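# Lift the bone out of the tray onto the table

## Task

Remove the bone from the tray and set it down on the table next to the tray, while the apple, the ball and the root all stay inside the tray.

## Robot and tools

Robot: two arms, left_arm and right_arm, each with six revolute joints and a two-finger gripper. Each arm carries one wrist camera: cam_left_wrist and cam_right_wrist, both 672x504. There are no fixed cameras.

Frames: the scene frame has its origin at table-top height, halfway between the nominal arm bases, with +z up and +x reaching out over the table. left_arm sits on the +y side, right_arm on the -y side; these names do not match image left and right. Calibrated bases: left_arm at (+0.028, +0.274, 0) m, right_arm at (-0.011, -0.241, 0) m, both nearly unrotated about z and with +z up. Hand positions (end_effector_position, metres) and orientations (end_effector_quat_wxyz) in results are given in that arm's own base frame, and can be wrong by a few centimetres, more at long reach. The table and scene objects use the scene frame. On the gripper, the fingers point along its +z axis and separate along its y axis; the reported position is the point between the pads, just under 1 cm behind the tips.

Row layout (used by every tool that commands the arms): one flat list of 14 numbers covering both arms, even if only one arm moves. The first 7 belong to left_arm, the last 7 to right_arm. Within each block the order is: shoulder, elbow, waist, wrist pitch, wrist yaw, wrist roll, then gripper opening. The six joint values are absolute target angles in radians, the same as the Joint positions line shows, not offsets. Nominal ranges: shoulder 0.000 to 3.142, elbow 0.000 to 3.142, waist -2.618 to 3.054, wrist pitch -1.571 to 1.571, wrist yaw -1.571 to 1.571, wrist roll -2.094 to 2.094. True ends may differ by up to 0.059 rad; targets more than 0.059 beyond a stated end, and further out than the current angle, get the call rejected; targets beyond a real end are clipped and reported as "joint sent to its limit". The opening is an absolute command from -1 (closed, 0 mm gap) to +1 (fully open, about 87 mm); roughly 69 mm at +0.5, 43 mm at 0, 18 mm at -0.5. A 0 is a real command, so to keep a gripper as it is, resend its present value.

execute_actions(actions, cameras): actions is a list of actions; each action is a list of up to 15 rows, each row applied for one 1/30 s step; a short action repeats its final row until 15 steps pass. An empty list just reports state and images. cameras picks which images come back (omitted, null or ["all"] gives all; [] gives none).

move(target, speed, blend, opening_speed, blocking, cameras): target is one 14-number row or a list of up to 15 rows, each an absolute joint-angle goal; all joints travel together, so the hand follows a curve, with no collision avoidance. speed is the peak rate in rad/s of the joint with the longest travel, 0.01 to 2 (default 0.5), one value or one per target. blend (rad) rounds corners at intermediate targets; 0 stops at each. opening_speed sets how fast the opening command ramps, per second on the -1..+1 scale, at least 0.2. Finger values of the first target are sent at the start; later targets change the fingers only after everything comes to rest there. blocking=false returns after about 0.5 s while motion continues; a new move then takes over from the current point. The result adds a "move:" line: done, off_target, moving, held or fault, possibly limits=held, and for any arm more than 0.035 rad off, its worst joint and the gap. done does not mean no contact.

wait(seconds 0 to 10, cameras): lets time run holding last commands. stop(cameras): brakes a running move. zoom_image(camera, region [x0,y0,x1,y1] pixels, max 504x504): enlarged crop of that wrist camera's latest image. finished_scene(scene): ends the current scene, given its number; irreversible, so call it only when the bone rests on the table and the other three items are still in the tray with the robot clear.

Result lines: Joint positions and Joint velocities list each arm in row order, then gripper position 0 (closed) to 1 (open). "within noise" means the arm is still. Joint targets shows what joints are being driven toward now; resend these to hold a joint. Tool commands shows current gripper commands. grip_measured reads on the -1..+1 command scale; to hold something, command about 0.04 below the reading at first contact. Joint torques follow the joint order, include gravity, have offsets, and the first three per arm wrap at ±28 N m. "joint command not followed" means the clearance check altered targets. Step readings show joint angles at some steps.

Motion limits: each step a joint target can lead its measured angle by at most 0.202 (waist), 0.258 (shoulder), 0.3 (elbow), 0.573 (wrist pitch), 0.522 (wrist yaw and roll) rad, and targets that would shift the hand over 200 mm are scaled back, so long moves take several actions. Joints have play and friction; small changes may not happen.

Camera calibration (pinhole plus radial) is given per camera; wrist camera poses are relative to the carrying arm's base and derive from joint readings, slightly off.

Avoid: dropping the bone or releasing it while moving, fast impacts or hard presses (faster and deeper contact presses harder), arms hitting each other, knocking other items out of the tray, anything falling off the table, and long holds at full stretch or pushing into unreachable poses, which heat motors (MOTOR HOT at 75 °C, fault fold at 90 °C). Brief external tugs on held parts can occur.

Each tool is called after "Request:" as a command line: name --argument value for each argument, lists and objects as JSON in quotes; but a table of rows of numbers goes row by row, as --pt "numbers of a row", without its own name.

## Session

Request:
execute_actions --actions '[]'

Scene clock: 0.00 s.
left_arm: end_effector_position=(+0.3928, +0.0192, +0.0774) grip_measured=+0.975 end_effector_quat_wxyz=(+0.621, -0.062, +0.779, +0.055) | right_arm: end_effector_position=(+0.3786, -0.0022, +0.0586) grip_measured=+1.000 end_effector_quat_wxyz=(+0.600, +0.021, +0.798, -0.049)
Joint names: [shoulder, elbow, waist, wrist pitch, wrist yaw, wrist roll]
Joint positions: left_arm=[1.543 0.363 -0.036 0.952 -0.199 -0.037 0.988] | right_arm=[1.541 0.318 0.076 0.941 0.176 -0.004 1]
Joint velocities: within noise
Joint torques (N m): no reading
Heat: left arm: 31 °C; right arm: 31 °C.
Joint targets: left_arm=[1.535 0.372 -0.036 0.961 -0.199 -0.037] | right_arm=[1.537 0.323 0.076 0.941 0.176 -0.004]
Tool commands: left_gripper/opening=+1.0 right_gripper/opening=+1.0

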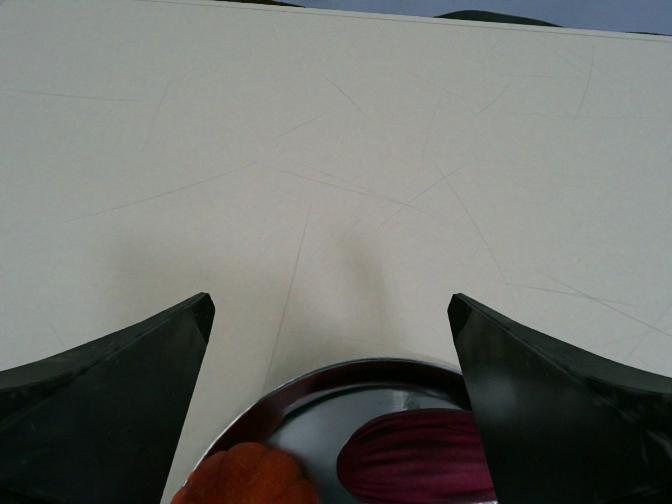

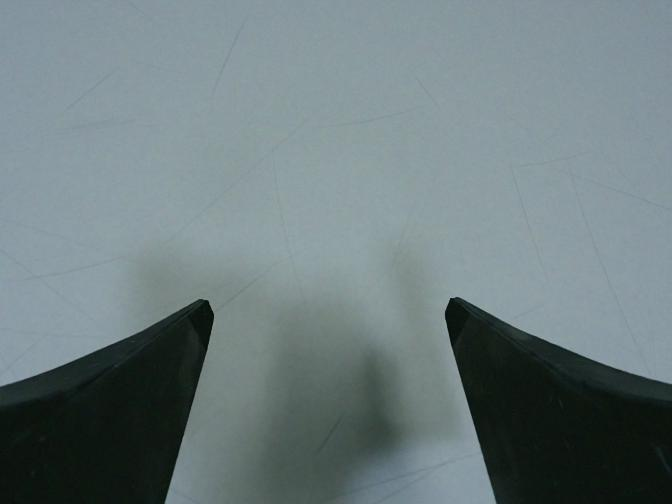

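Request:
move --target '[1.033, 1.107, -0.03, -0.774, 0.0, -0.037, 1.0, 1.537, 0.323, 0.076, 0.941, 0.176, -0.004, 1.0]' --speed 1.0

Scene clock: 41.33 s.
left_arm: end_effector_position=(+0.2928, -0.0096, +0.2184) grip_measured=+0.975 end_effector_quat_wxyz=(+0.423, -0.004, +0.906, -0.009) | right_arm: end_effector_position=(+0.3786, -0.0022, +0.0586) grip_measured=+1.000 end_effector_quat_wxyz=(+0.600, +0.021, +0.798, -0.049)
Joint names: [shoulder, elbow, waist, wrist pitch, wrist yaw, wrist roll]
Joint positions: left_arm=[1.038 1.077 -0.036 -0.736 -0.013 -0.037 0.988] | right_arm=[1.541 0.318 0.076 0.941 0.176 -0.004 1]
Joint velocities: within noise
Joint torques (N m): left_arm=[-2.78 11.03 0.59 1.3 0.27 -0.05] | right_arm=[-6.23 6.2 0.1 2.02 0.1 -0.06]
Heat: left arm: 32 °C; right arm: 35 °C.
Joint targets: left_arm=[1.033 1.107 -0.030 -0.774 0.000 -0.037] | right_arm=[1.537 0.323 0.076 0.941 0.176 -0.004]
move: off_target (left_arm); left_arm: the wrist pitch is farthest, 0.038 rad from its target
camera_calibration:
cam_left_wrist: T_world_to_cam=[[-0.00264325, -0.999944, 0.010222, -0.00946083], [-0.999994, 0.00261856, -0.00242737, 0.31444], [0.00240047, -0.0102284, -0.999945, 0.359625], [0, 0, 0, 1]] pos_world=[0.31355, -0.0066053, 0.360465]

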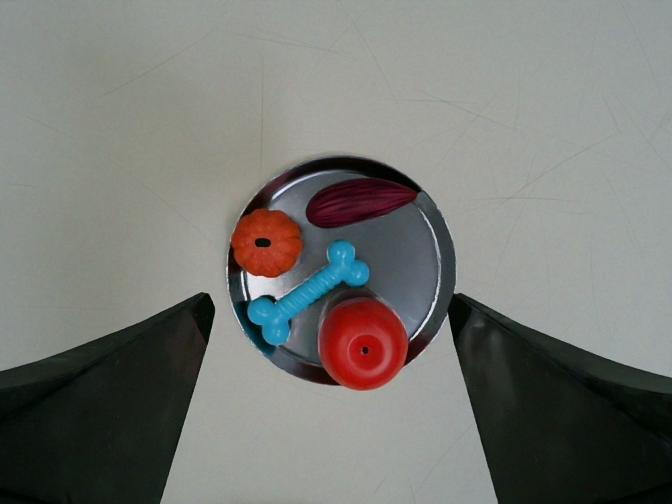

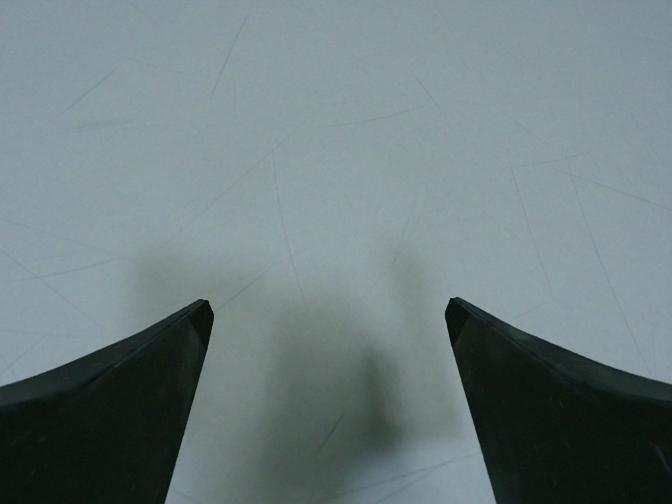

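Request:
zoom_image --camera "cam_left_wrist" --region '[200, 130, 480, 410]'

Request:
zoom_image --camera "cam_left_wrist" --region '[0, 250, 250, 504]'

Scaled by 1.800 from the camera's 672x504 image, which has a finer 960x720 frame.

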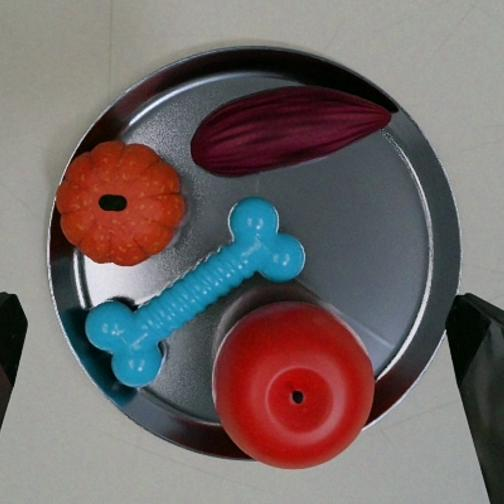

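Scaled by 1.984 from the camera's 672x504 image, which has a finer 960x720 frame.

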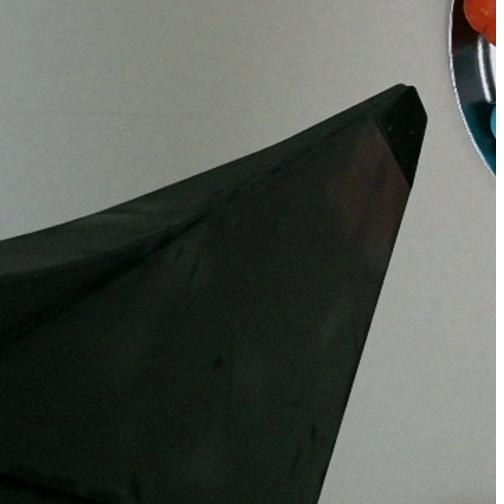

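Request:
move --target '[1.536, 1.237, 0.781, -1.384, 0.602, 1.767, -0.1, 1.537, 0.323, 0.076, 0.941, 0.176, -0.004, 1.0]' --speed 0.9 --cameras '["cam_left_wrist"]'

Scene clock: 155.80 s.
left_arm: end_effector_position=(+0.2131, +0.1256, +0.1132) grip_measured=-0.100 end_effector_quat_wxyz=(+0.254, +0.432, +0.854, -0.139) | right_arm: end_effector_position=(+0.3786, -0.0022, +0.0586) grip_measured=+1.000 end_effector_quat_wxyz=(+0.600, +0.021, +0.798, -0.049)
Joint names: [shoulder, elbow, waist, wrist pitch, wrist yaw, wrist roll]
Joint positions: left_arm=[1.532 1.206 0.784 -1.365 0.577 1.757 0.45] | right_arm=[1.541 0.318 0.076 0.941 0.176 -0.004 1]
Joint velocities: within noise
Joint torques (N m): left_arm=[-4.56 9.61 0.51 -0.11 0.71 0.09] | right_arm=[-6.26 6.16 0.14 2.03 0.11 -0.04]
Heat: left arm: 40 °C; right arm: 37 °C.
Joint targets: left_arm=[1.537 1.236 0.789 -1.384 0.602 1.767] | right_arm=[1.537 0.323 0.076 0.941 0.176 -0.004]
move: done
camera_calibration:
cam_left_wrist: T_world_to_cam=[[-0.81151, -0.584279, 0.00836676, 0.246963], [-0.559052, 0.780479, 0.279844, 0.0105025], [-0.170037, 0.222419, -0.960009, 0.258927], [0, 0, 0, 1]] pos_world=[0.250311, 0.0785079, 0.243567]
Images, in order (width x height): cam_left_wrist 672x504.

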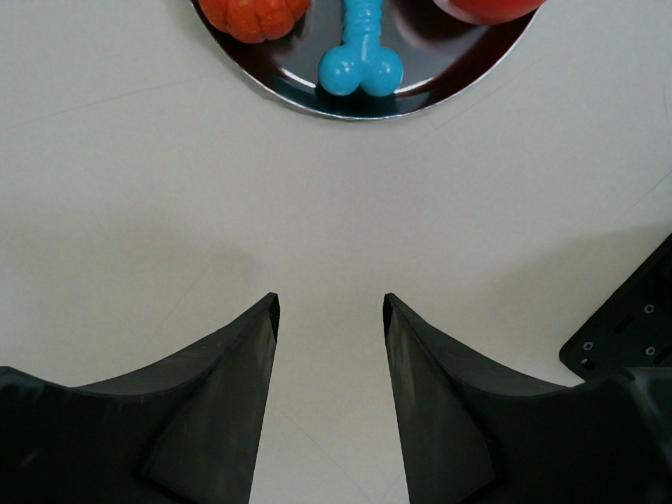

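Request:
move --target '[1.465, 0.943, 0.462, -0.940, 0.625, 1.398, -0.1, 1.537, 0.323, 0.076, 0.941, 0.176, -0.004, 1.0]' --speed 0.6 --cameras '["cam_left_wrist"]'

Scene clock: 203.33 s.
left_arm: end_effector_position=(+0.2526, +0.0503, +0.0615) grip_measured=-0.100 end_effector_quat_wxyz=(+0.257, +0.448, +0.843, -0.150) | right_arm: end_effector_position=(+0.3786, -0.0022, +0.0586) grip_measured=+1.000 end_effector_quat_wxyz=(+0.600, +0.021, +0.798, -0.049)
Joint names: [shoulder, elbow, waist, wrist pitch, wrist yaw, wrist roll]
Joint positions: left_arm=[1.486 0.952 0.452 -0.967 0.6 1.408 0.45] | right_arm=[1.541 0.318 0.076 0.941 0.176 -0.004 1]
Joint velocities: within noise
Joint torques (N m): left_arm=[-6.75 5.93 -0.16 0.7 0.71 -0.15] | right_arm=[-6.26 6.17 0.14 2.03 0.1 -0.05]
Heat: left arm: 38 °C; right arm: 37 °C.
Joint targets: left_arm=[1.465 0.944 0.448 -0.940 0.625 1.398] | right_arm=[1.537 0.323 0.076 0.941 0.176 -0.004]
move: done
camera_calibration:
cam_left_wrist: T_world_to_cam=[[-0.835141, -0.54988, 0.0131097, 0.239423], [-0.527353, 0.807246, 0.265051, 0.0973879], [-0.156329, 0.214441, -0.964145, 0.229965], [0, 0, 0, 1]] pos_world=[0.28726, 0.00372379, 0.192769]
Images, in order (width x height): cam_left_wrist 672x504.

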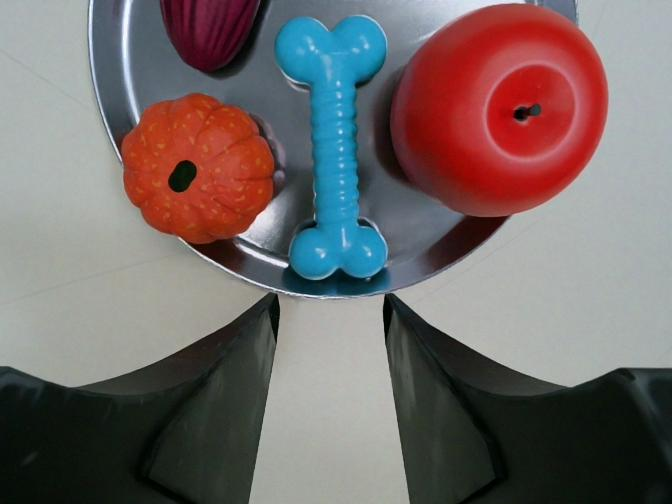

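Request:
move --target '[1.508, 0.785, 0.312, -0.620, 0.570, 1.208, -0.1, 1.537, 0.323, 0.076, 0.941, 0.176, -0.004, 1.0]' --speed 0.25 --cameras '["cam_left_wrist"]'

Scene clock: 218.60 s.
left_arm: end_effector_position=(+0.2705, +0.0216, +0.0239) grip_measured=-0.100 end_effector_quat_wxyz=(+0.273, +0.440, +0.844, -0.137) | right_arm: end_effector_position=(+0.3786, -0.0022, +0.0586) grip_measured=+1.000 end_effector_quat_wxyz=(+0.600, +0.021, +0.798, -0.049)
Joint names: [shoulder, elbow, waist, wrist pitch, wrist yaw, wrist roll]
Joint positions: left_arm=[1.501 0.794 0.322 -0.652 0.589 1.219 0.45] | right_arm=[1.541 0.318 0.076 0.941 0.176 -0.004 1]
Joint velocities: within noise
Joint torques (N m): left_arm=[-4.33 5.72 -0.5 1.06 0.29 -0.14] | right_arm=[-6.27 6.12 0.12 2.04 0.1 -0.04]
Heat: left arm: 37 °C; right arm: 37 °C.
Joint targets: left_arm=[1.507 0.785 0.314 -0.620 0.570 1.208] | right_arm=[1.537 0.323 0.076 0.941 0.176 -0.004]
move: done
camera_calibration:
cam_left_wrist: T_world_to_cam=[[-0.819999, -0.572072, -0.0183145, 0.236201], [-0.558155, 0.792147, 0.246911, 0.14903], [-0.126743, 0.212689, -0.968865, 0.19487], [0, 0, 0, 1]] pos_world=[0.301565, -0.0243768, 0.156332]
Images, in order (width x height): cam_left_wrist 672x504.

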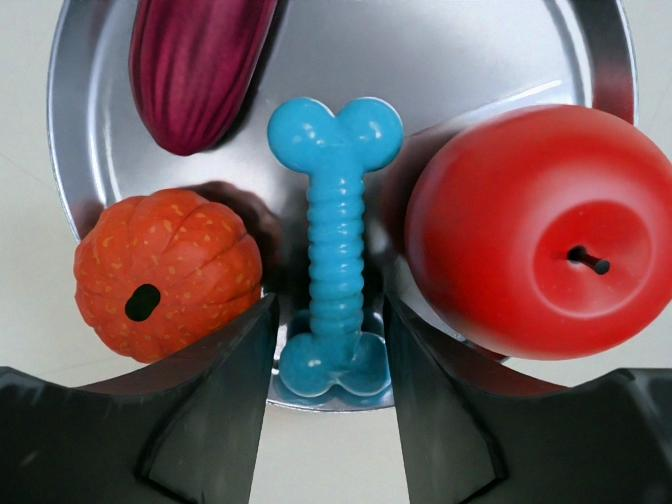

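Request:
move --pt "1.520 0.770 0.296 -0.582 0.566 1.187 -0.1 1.537 0.323 0.076 0.941 0.176 -0.004 1.0" --pt "1.520 0.770 0.296 -0.582 0.566 1.187 -0.6 1.537 0.323 0.076 0.941 0.176 -0.004 1.0" --speed 0.15 --opening_speed 0.4 --cameras '["cam_left_wrist"]'

Scene clock: 235.67 s.
left_arm: end_effector_position=(+0.2719, +0.0204, +0.0177) grip_measured=-0.515 end_effector_quat_wxyz=(+0.273, +0.435, +0.847, -0.137) | right_arm: end_effector_position=(+0.3786, -0.0022, +0.0586) grip_measured=+1.000 end_effector_quat_wxyz=(+0.600, +0.021, +0.798, -0.049)
Joint names: [shoulder, elbow, waist, wrist pitch, wrist yaw, wrist roll]
Joint positions: left_arm=[1.515 0.778 0.314 -0.614 0.585 1.196 0.243] | right_arm=[1.541 0.318 0.076 0.941 0.176 -0.004 1]
Joint velocities: within noise
Joint torques (N m): left_arm=[-4.29 5.67 -0.42 1.09 0.24 -0.13] | right_arm=[-6.26 6.16 0.03 2.05 0.11 -0.03]
Heat: left arm: 36 °C; right arm: 37 °C.
Joint targets: left_arm=[1.521 0.770 0.306 -0.582 0.566 1.187] | right_arm=[1.537 0.323 0.076 0.941 0.176 -0.004]
move: done; target 2's new numbers were sent with left_arm's wrist pitch 0.037 rad from that target
camera_calibration:
cam_left_wrist: T_world_to_cam=[[-0.813232, -0.58176, -0.0144369, 0.234818], [-0.566539, 0.785798, 0.248105, 0.154711], [-0.132993, 0.209946, -0.968626, 0.191016], [0, 0, 0, 1]] pos_world=[0.304015, -0.0250669, 0.150028]
Images, in order (width x height): cam_left_wrist 672x504.

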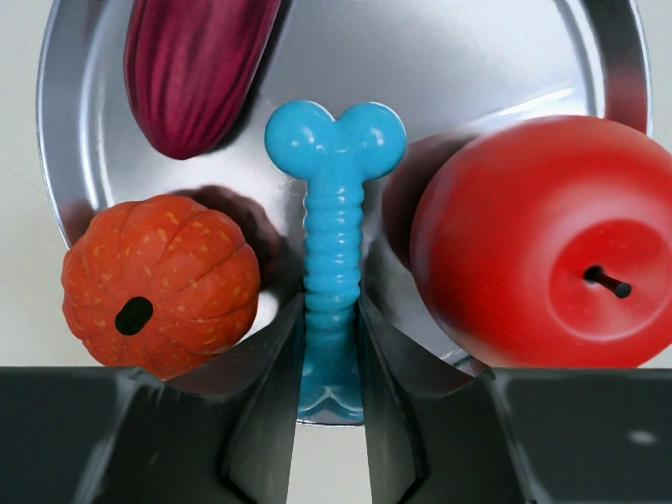

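Request:
move --pt "1.405 1.165 0.306 -1.120 0.575 1.205 -0.6 1.537 0.323 0.076 0.941 0.176 -0.004 1.0" --pt "1.405 1.165 0.956 -1.120 0.575 1.205 -0.6 1.537 0.323 0.076 0.941 0.176 -0.004 1.0" --speed 0.35 --blend '[0.05, 0]' --cameras '["cam_left_wrist"]'

Scene clock: 252.30 s.
left_arm: end_effector_position=(+0.2042, +0.1761, +0.1206) grip_measured=-0.515 end_effector_quat_wxyz=(+0.293, +0.141, +0.944, -0.060) | right_arm: end_effector_position=(+0.3786, -0.0022, +0.0586) grip_measured=+1.000 end_effector_quat_wxyz=(+0.600, +0.021, +0.798, -0.049)
Joint names: [shoulder, elbow, waist, wrist pitch, wrist yaw, wrist roll]
Joint positions: left_arm=[1.425 1.131 0.952 -1.097 0.583 1.196 0.243] | right_arm=[1.541 0.318 0.076 0.941 0.176 -0.004 1]
Joint velocities: within noise
Joint torques (N m): left_arm=[-6.32 10.63 0.57 0.38 0.38 0.06] | right_arm=[-6.26 6.19 0.12 2.03 0.11 -0.05]
Heat: left arm: 36 °C; right arm: 37 °C.
Joint targets: left_arm=[1.404 1.165 0.957 -1.120 0.575 1.205] | right_arm=[1.537 0.323 0.076 0.941 0.176 -0.004]
move: done
camera_calibration:
cam_left_wrist: T_world_to_cam=[[-0.306116, -0.951742, 0.0219313, 0.229117], [-0.917075, 0.300991, 0.261491, 0.123809], [-0.255473, 0.0599338, -0.964957, 0.299982], [0, 0, 0, 1]] pos_world=[0.260316, 0.162816, 0.25207]
Images, in order (width x height): cam_left_wrist 672x504.

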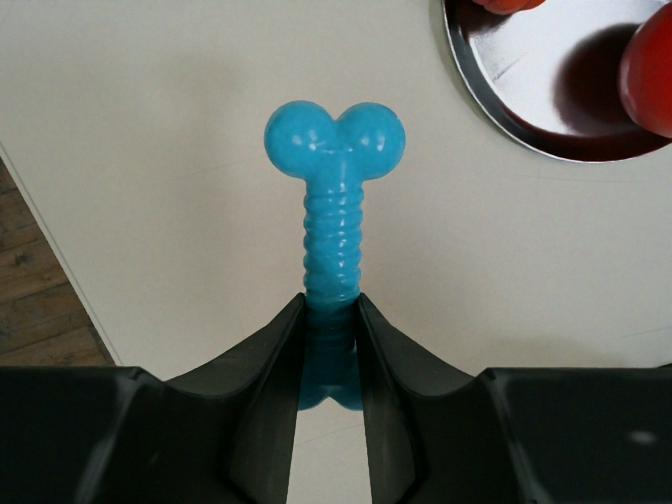

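Request:
move --pt "1.515 0.785 0.956 -0.605 0.566 1.187 -0.6 1.537 0.323 0.076 0.941 0.176 -0.004 1.0" --pt "1.523 0.767 0.956 -0.575 0.566 1.187 -0.6 1.537 0.323 0.076 0.941 0.176 -0.004 1.0" --speed '[0.3, 0.06]' --blend '[0.03, 0]' --cameras '["cam_left_wrist"]'

Scene clock: 261.33 s.
left_arm: end_effector_position=(+0.2047, +0.1773, +0.0165) grip_measured=-0.515 end_effector_quat_wxyz=(+0.299, +0.146, +0.942, -0.047) | right_arm: end_effector_position=(+0.3786, -0.0022, +0.0586) grip_measured=+1.000 end_effector_quat_wxyz=(+0.600, +0.021, +0.798, -0.049)
Joint names: [shoulder, elbow, waist, wrist pitch, wrist yaw, wrist roll]
Joint positions: left_arm=[1.517 0.777 0.952 -0.619 0.581 1.196 0.243] | right_arm=[1.541 0.318 0.076 0.941 0.176 -0.004 1]
Joint velocities: within noise
Joint torques (N m): left_arm=[-4.22 5.61 0.42 1.19 0.29 -0.13] | right_arm=[-6.26 6.19 0.13 2.02 0.11 -0.04]
Heat: left arm: 37 °C; right arm: 37 °C.
Joint targets: left_arm=[1.523 0.767 0.956 -0.575 0.566 1.187] | right_arm=[1.537 0.323 0.076 0.941 0.176 -0.004]
move: off_target (left_arm); blend cut to 0.015 rad at target 1; left_arm: the wrist pitch is farthest, 0.044 rad from its target
camera_calibration:
cam_left_wrist: T_world_to_cam=[[-0.305947, -0.952012, -0.00827577, 0.233141], [-0.921513, 0.29394, 0.253798, 0.153421], [-0.239186, 0.085275, -0.967222, 0.191815], [0, 0, 0, 1]] pos_world=[0.258588, 0.1605, 0.14852]
Images, in order (width x height): cam_left_wrist 672x504.

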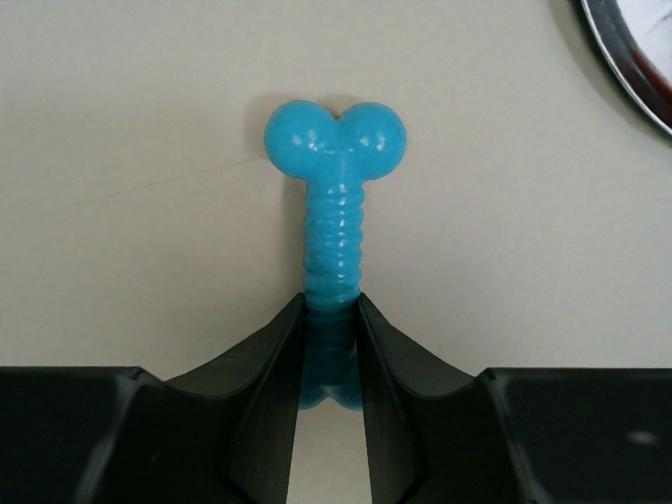

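Request:
move --target '[1.540, 0.767, 0.956, -0.565, 0.566, 1.187, -0.6, 1.537, 0.323, 0.076, 0.941, 0.176, -0.004, 1.0]' --speed 0.04 --cameras '["cam_left_wrist"]'

Scene clock: 265.93 s.
left_arm: end_effector_position=(+0.2044, +0.1776, +0.0162) grip_measured=-0.515 end_effector_quat_wxyz=(+0.299, +0.145, +0.942, -0.047) | right_arm: end_effector_position=(+0.3786, -0.0022, +0.0586) grip_measured=+1.000 end_effector_quat_wxyz=(+0.600, +0.021, +0.798, -0.049)
Joint names: [shoulder, elbow, waist, wrist pitch, wrist yaw, wrist roll]
Joint positions: left_arm=[1.518 0.777 0.954 -0.618 0.581 1.196 0.243] | right_arm=[1.541 0.318 0.076 0.941 0.176 -0.004 1]
Joint velocities: within noise
Joint torques (N m): left_arm=[-2.97 5.6 0.5 1.29 0.29 -0.14] | right_arm=[-6.26 6.15 0.13 2.04 0.09 -0.03]
Heat: left arm: 36 °C; right arm: 37 °C.
Joint targets: left_arm=[1.539 0.767 0.958 -0.565 0.566 1.187] | right_arm=[1.537 0.323 0.076 0.941 0.176 -0.004]
move: off_target (left_arm); left_arm: the wrist pitch is farthest, 0.053 rad from its target
camera_calibration:
cam_left_wrist: T_world_to_cam=[[-0.30449, -0.952486, -0.00754092, 0.23316], [-0.92185, 0.292685, 0.254025, 0.153464], [-0.239748, 0.0842997, -0.967168, 0.191679], [0, 0, 0, 1]] pos_world=[0.25842, 0.161007, 0.14816]
Images, in order (width x height): cam_left_wrist 672x504.

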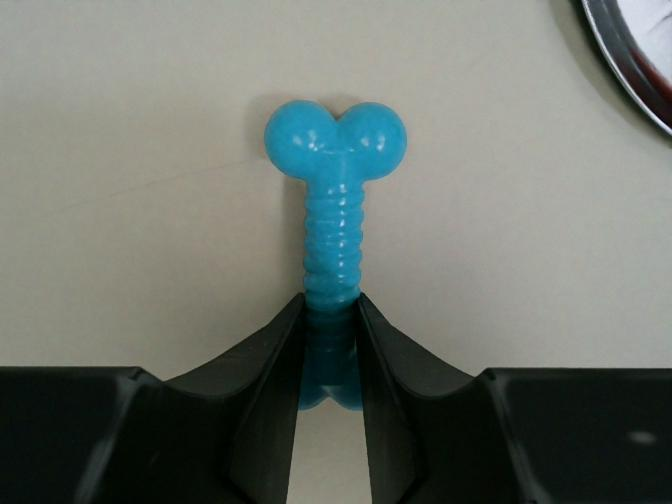

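Request:
move --target '[1.555, 0.767, 0.956, -0.575, 0.566, 1.187, -0.6, 1.537, 0.323, 0.076, 0.941, 0.176, -0.004, 1.0]' --speed 0.04 --cameras '["cam_left_wrist"]'

Request:
zoom_image --camera "cam_left_wrist" --region '[200, 60, 480, 340]'

Scene clock: 271.43 s.
left_arm: end_effector_position=(+0.2042, +0.1773, +0.0154) grip_measured=-0.515 end_effector_quat_wxyz=(+0.298, +0.144, +0.942, -0.048) | right_arm: end_effector_position=(+0.3786, -0.0022, +0.0586) grip_measured=+1.000 end_effector_quat_wxyz=(+0.600, +0.021, +0.798, -0.049)
Joint names: [shoulder, elbow, waist, wrist pitch, wrist yaw, wrist roll]
Joint positions: left_arm=[1.521 0.777 0.954 -0.618 0.581 1.194 0.243] | right_arm=[1.541 0.318 0.076 0.941 0.176 -0.004 1]
Joint velocities: within noise
Joint torques (N m): left_arm=[-1.8 5.67 0.46 1.17 0.3 -0.12] | right_arm=[-6.2 6.12 0.1 2.03 0.09 -0.04]
Heat: left arm: 36 °C; right arm: 37 °C.
Joint targets: left_arm=[1.555 0.767 0.956 -0.575 0.566 1.187] | right_arm=[1.537 0.323 0.076 0.941 0.176 -0.004]
move: off_target (left_arm); left_arm: the wrist pitch is farthest, 0.043 rad from its target
camera_calibration:
cam_left_wrist: T_world_to_cam=[[-0.30361, -0.952788, -0.00395798, 0.23264], [-0.92162, 0.29262, 0.25493, 0.153516], [-0.241736, 0.0810472, -0.966951, 0.191917], [0, 0, 0, 1]] pos_world=[0.258508, 0.16118, 0.147359]
Images, in order (width x height): cam_left_wrist 672x504.

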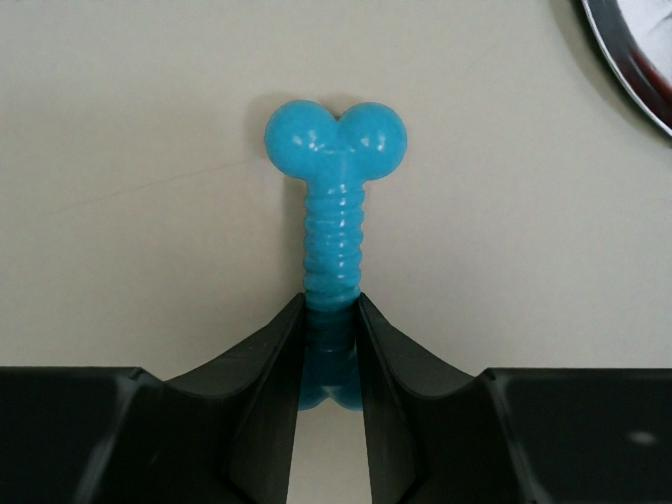

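Scaled by 1.800 from the camera's 672x504 image, which has a finer 960x720 frame.

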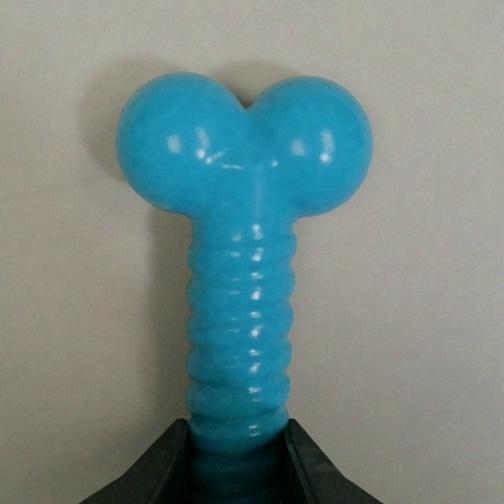

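Request:
move --pt "1.528 0.772 0.956 -0.600 0.573 1.192 -0.6 1.537 0.323 0.076 0.941 0.176 -0.004 1.0" --pt "1.528 0.772 0.956 -0.600 0.573 1.192 -0.1 1.537 0.323 0.076 0.941 0.176 -0.004 1.0" --speed 0.05 --opening_speed 0.4 --cameras '["cam_left_wrist"]'

Scene clock: 277.23 s.
left_arm: end_effector_position=(+0.2045, +0.1770, +0.0154) grip_measured=-0.100 end_effector_quat_wxyz=(+0.298, +0.145, +0.942, -0.049) | right_arm: end_effector_position=(+0.3786, -0.0022, +0.0586) grip_measured=+1.000 end_effector_quat_wxyz=(+0.600, +0.021, +0.798, -0.049)
Joint names: [shoulder, elbow, waist, wrist pitch, wrist yaw, wrist roll]
Joint positions: left_arm=[1.521 0.777 0.952 -0.618 0.581 1.194 0.45] | right_arm=[1.541 0.318 0.076 0.941 0.176 -0.004 1]
Joint velocities: within noise
Joint torques (N m): left_arm=[-4.18 6.08 0.36 0.88 0.36 -0.09] | right_arm=[-6.27 6.13 0.08 2.03 0.11 -0.04]
Heat: left arm: 36 °C; right arm: 37 °C.
Joint targets: left_arm=[1.529 0.772 0.954 -0.600 0.573 1.192] | right_arm=[1.537 0.323 0.076 0.941 0.176 -0.004]
move: done
camera_calibration:
cam_left_wrist: T_world_to_cam=[[-0.305072, -0.952321, -0.00395798, 0.23264], [-0.921171, 0.294033, 0.25493, 0.153516], [-0.241612, 0.0814179, -0.966951, 0.191917], [0, 0, 0, 1]] pos_world=[0.258755, 0.160784, 0.147359]
Images, in order (width x height): cam_left_wrist 672x504.

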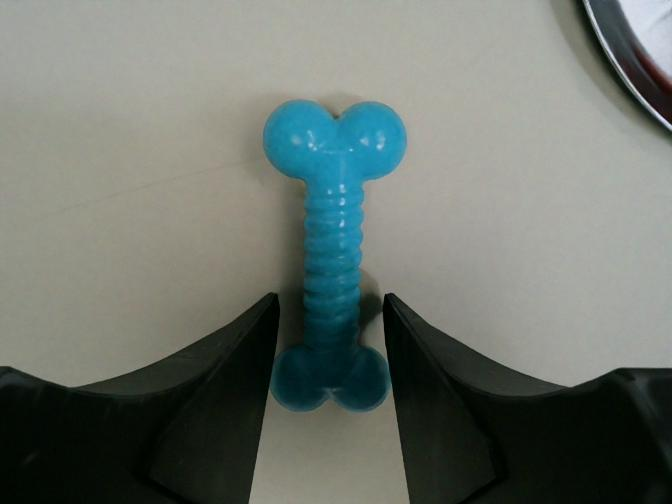

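Request:
move --target '[1.405, 1.165, 0.956, -1.120, 0.575, 1.205, -0.1, 1.537, 0.323, 0.076, 0.941, 0.176, -0.004, 1.0]' --speed 0.4 --cameras '["cam_left_wrist"]'

Scene clock: 282.60 s.
left_arm: end_effector_position=(+0.2052, +0.1780, +0.1234) grip_measured=-0.100 end_effector_quat_wxyz=(+0.295, +0.143, +0.943, -0.054) | right_arm: end_effector_position=(+0.3786, -0.0022, +0.0586) grip_measured=+1.000 end_effector_quat_wxyz=(+0.600, +0.021, +0.798, -0.049)
Joint names: [shoulder, elbow, waist, wrist pitch, wrist yaw, wrist roll]
Joint positions: left_arm=[1.42 1.137 0.952 -1.094 0.581 1.196 0.45] | right_arm=[1.541 0.318 0.076 0.941 0.176 -0.004 1]
Joint velocities: within noise
Joint torques (N m): left_arm=[-5.98 10.19 0.36 0.41 0.35 0.04] | right_arm=[-6.26 6.12 0.14 2.03 0.11 -0.04]
Heat: left arm: 36 °C; right arm: 37 °C.
Joint targets: left_arm=[1.404 1.165 0.956 -1.120 0.575 1.205] | right_arm=[1.537 0.323 0.076 0.941 0.176 -0.004]
move: done
camera_calibration:
cam_left_wrist: T_world_to_cam=[[-0.305943, -0.952007, 0.00906312, 0.232714], [-0.918808, 0.297741, 0.259117, 0.124658], [-0.24938, 0.070948, -0.965803, 0.299743], [0, 0, 0, 1]] pos_world=[0.260483, 0.163164, 0.255082]
Images, in order (width x height): cam_left_wrist 672x504.

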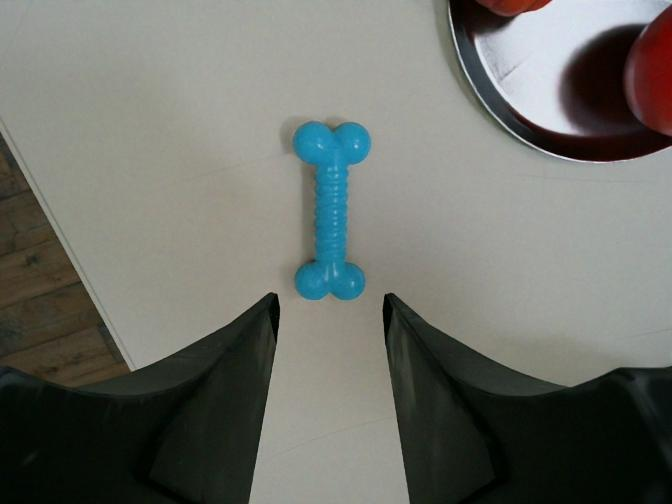

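Request:
finished_scene --scene 1

The scene is finished: the task was done.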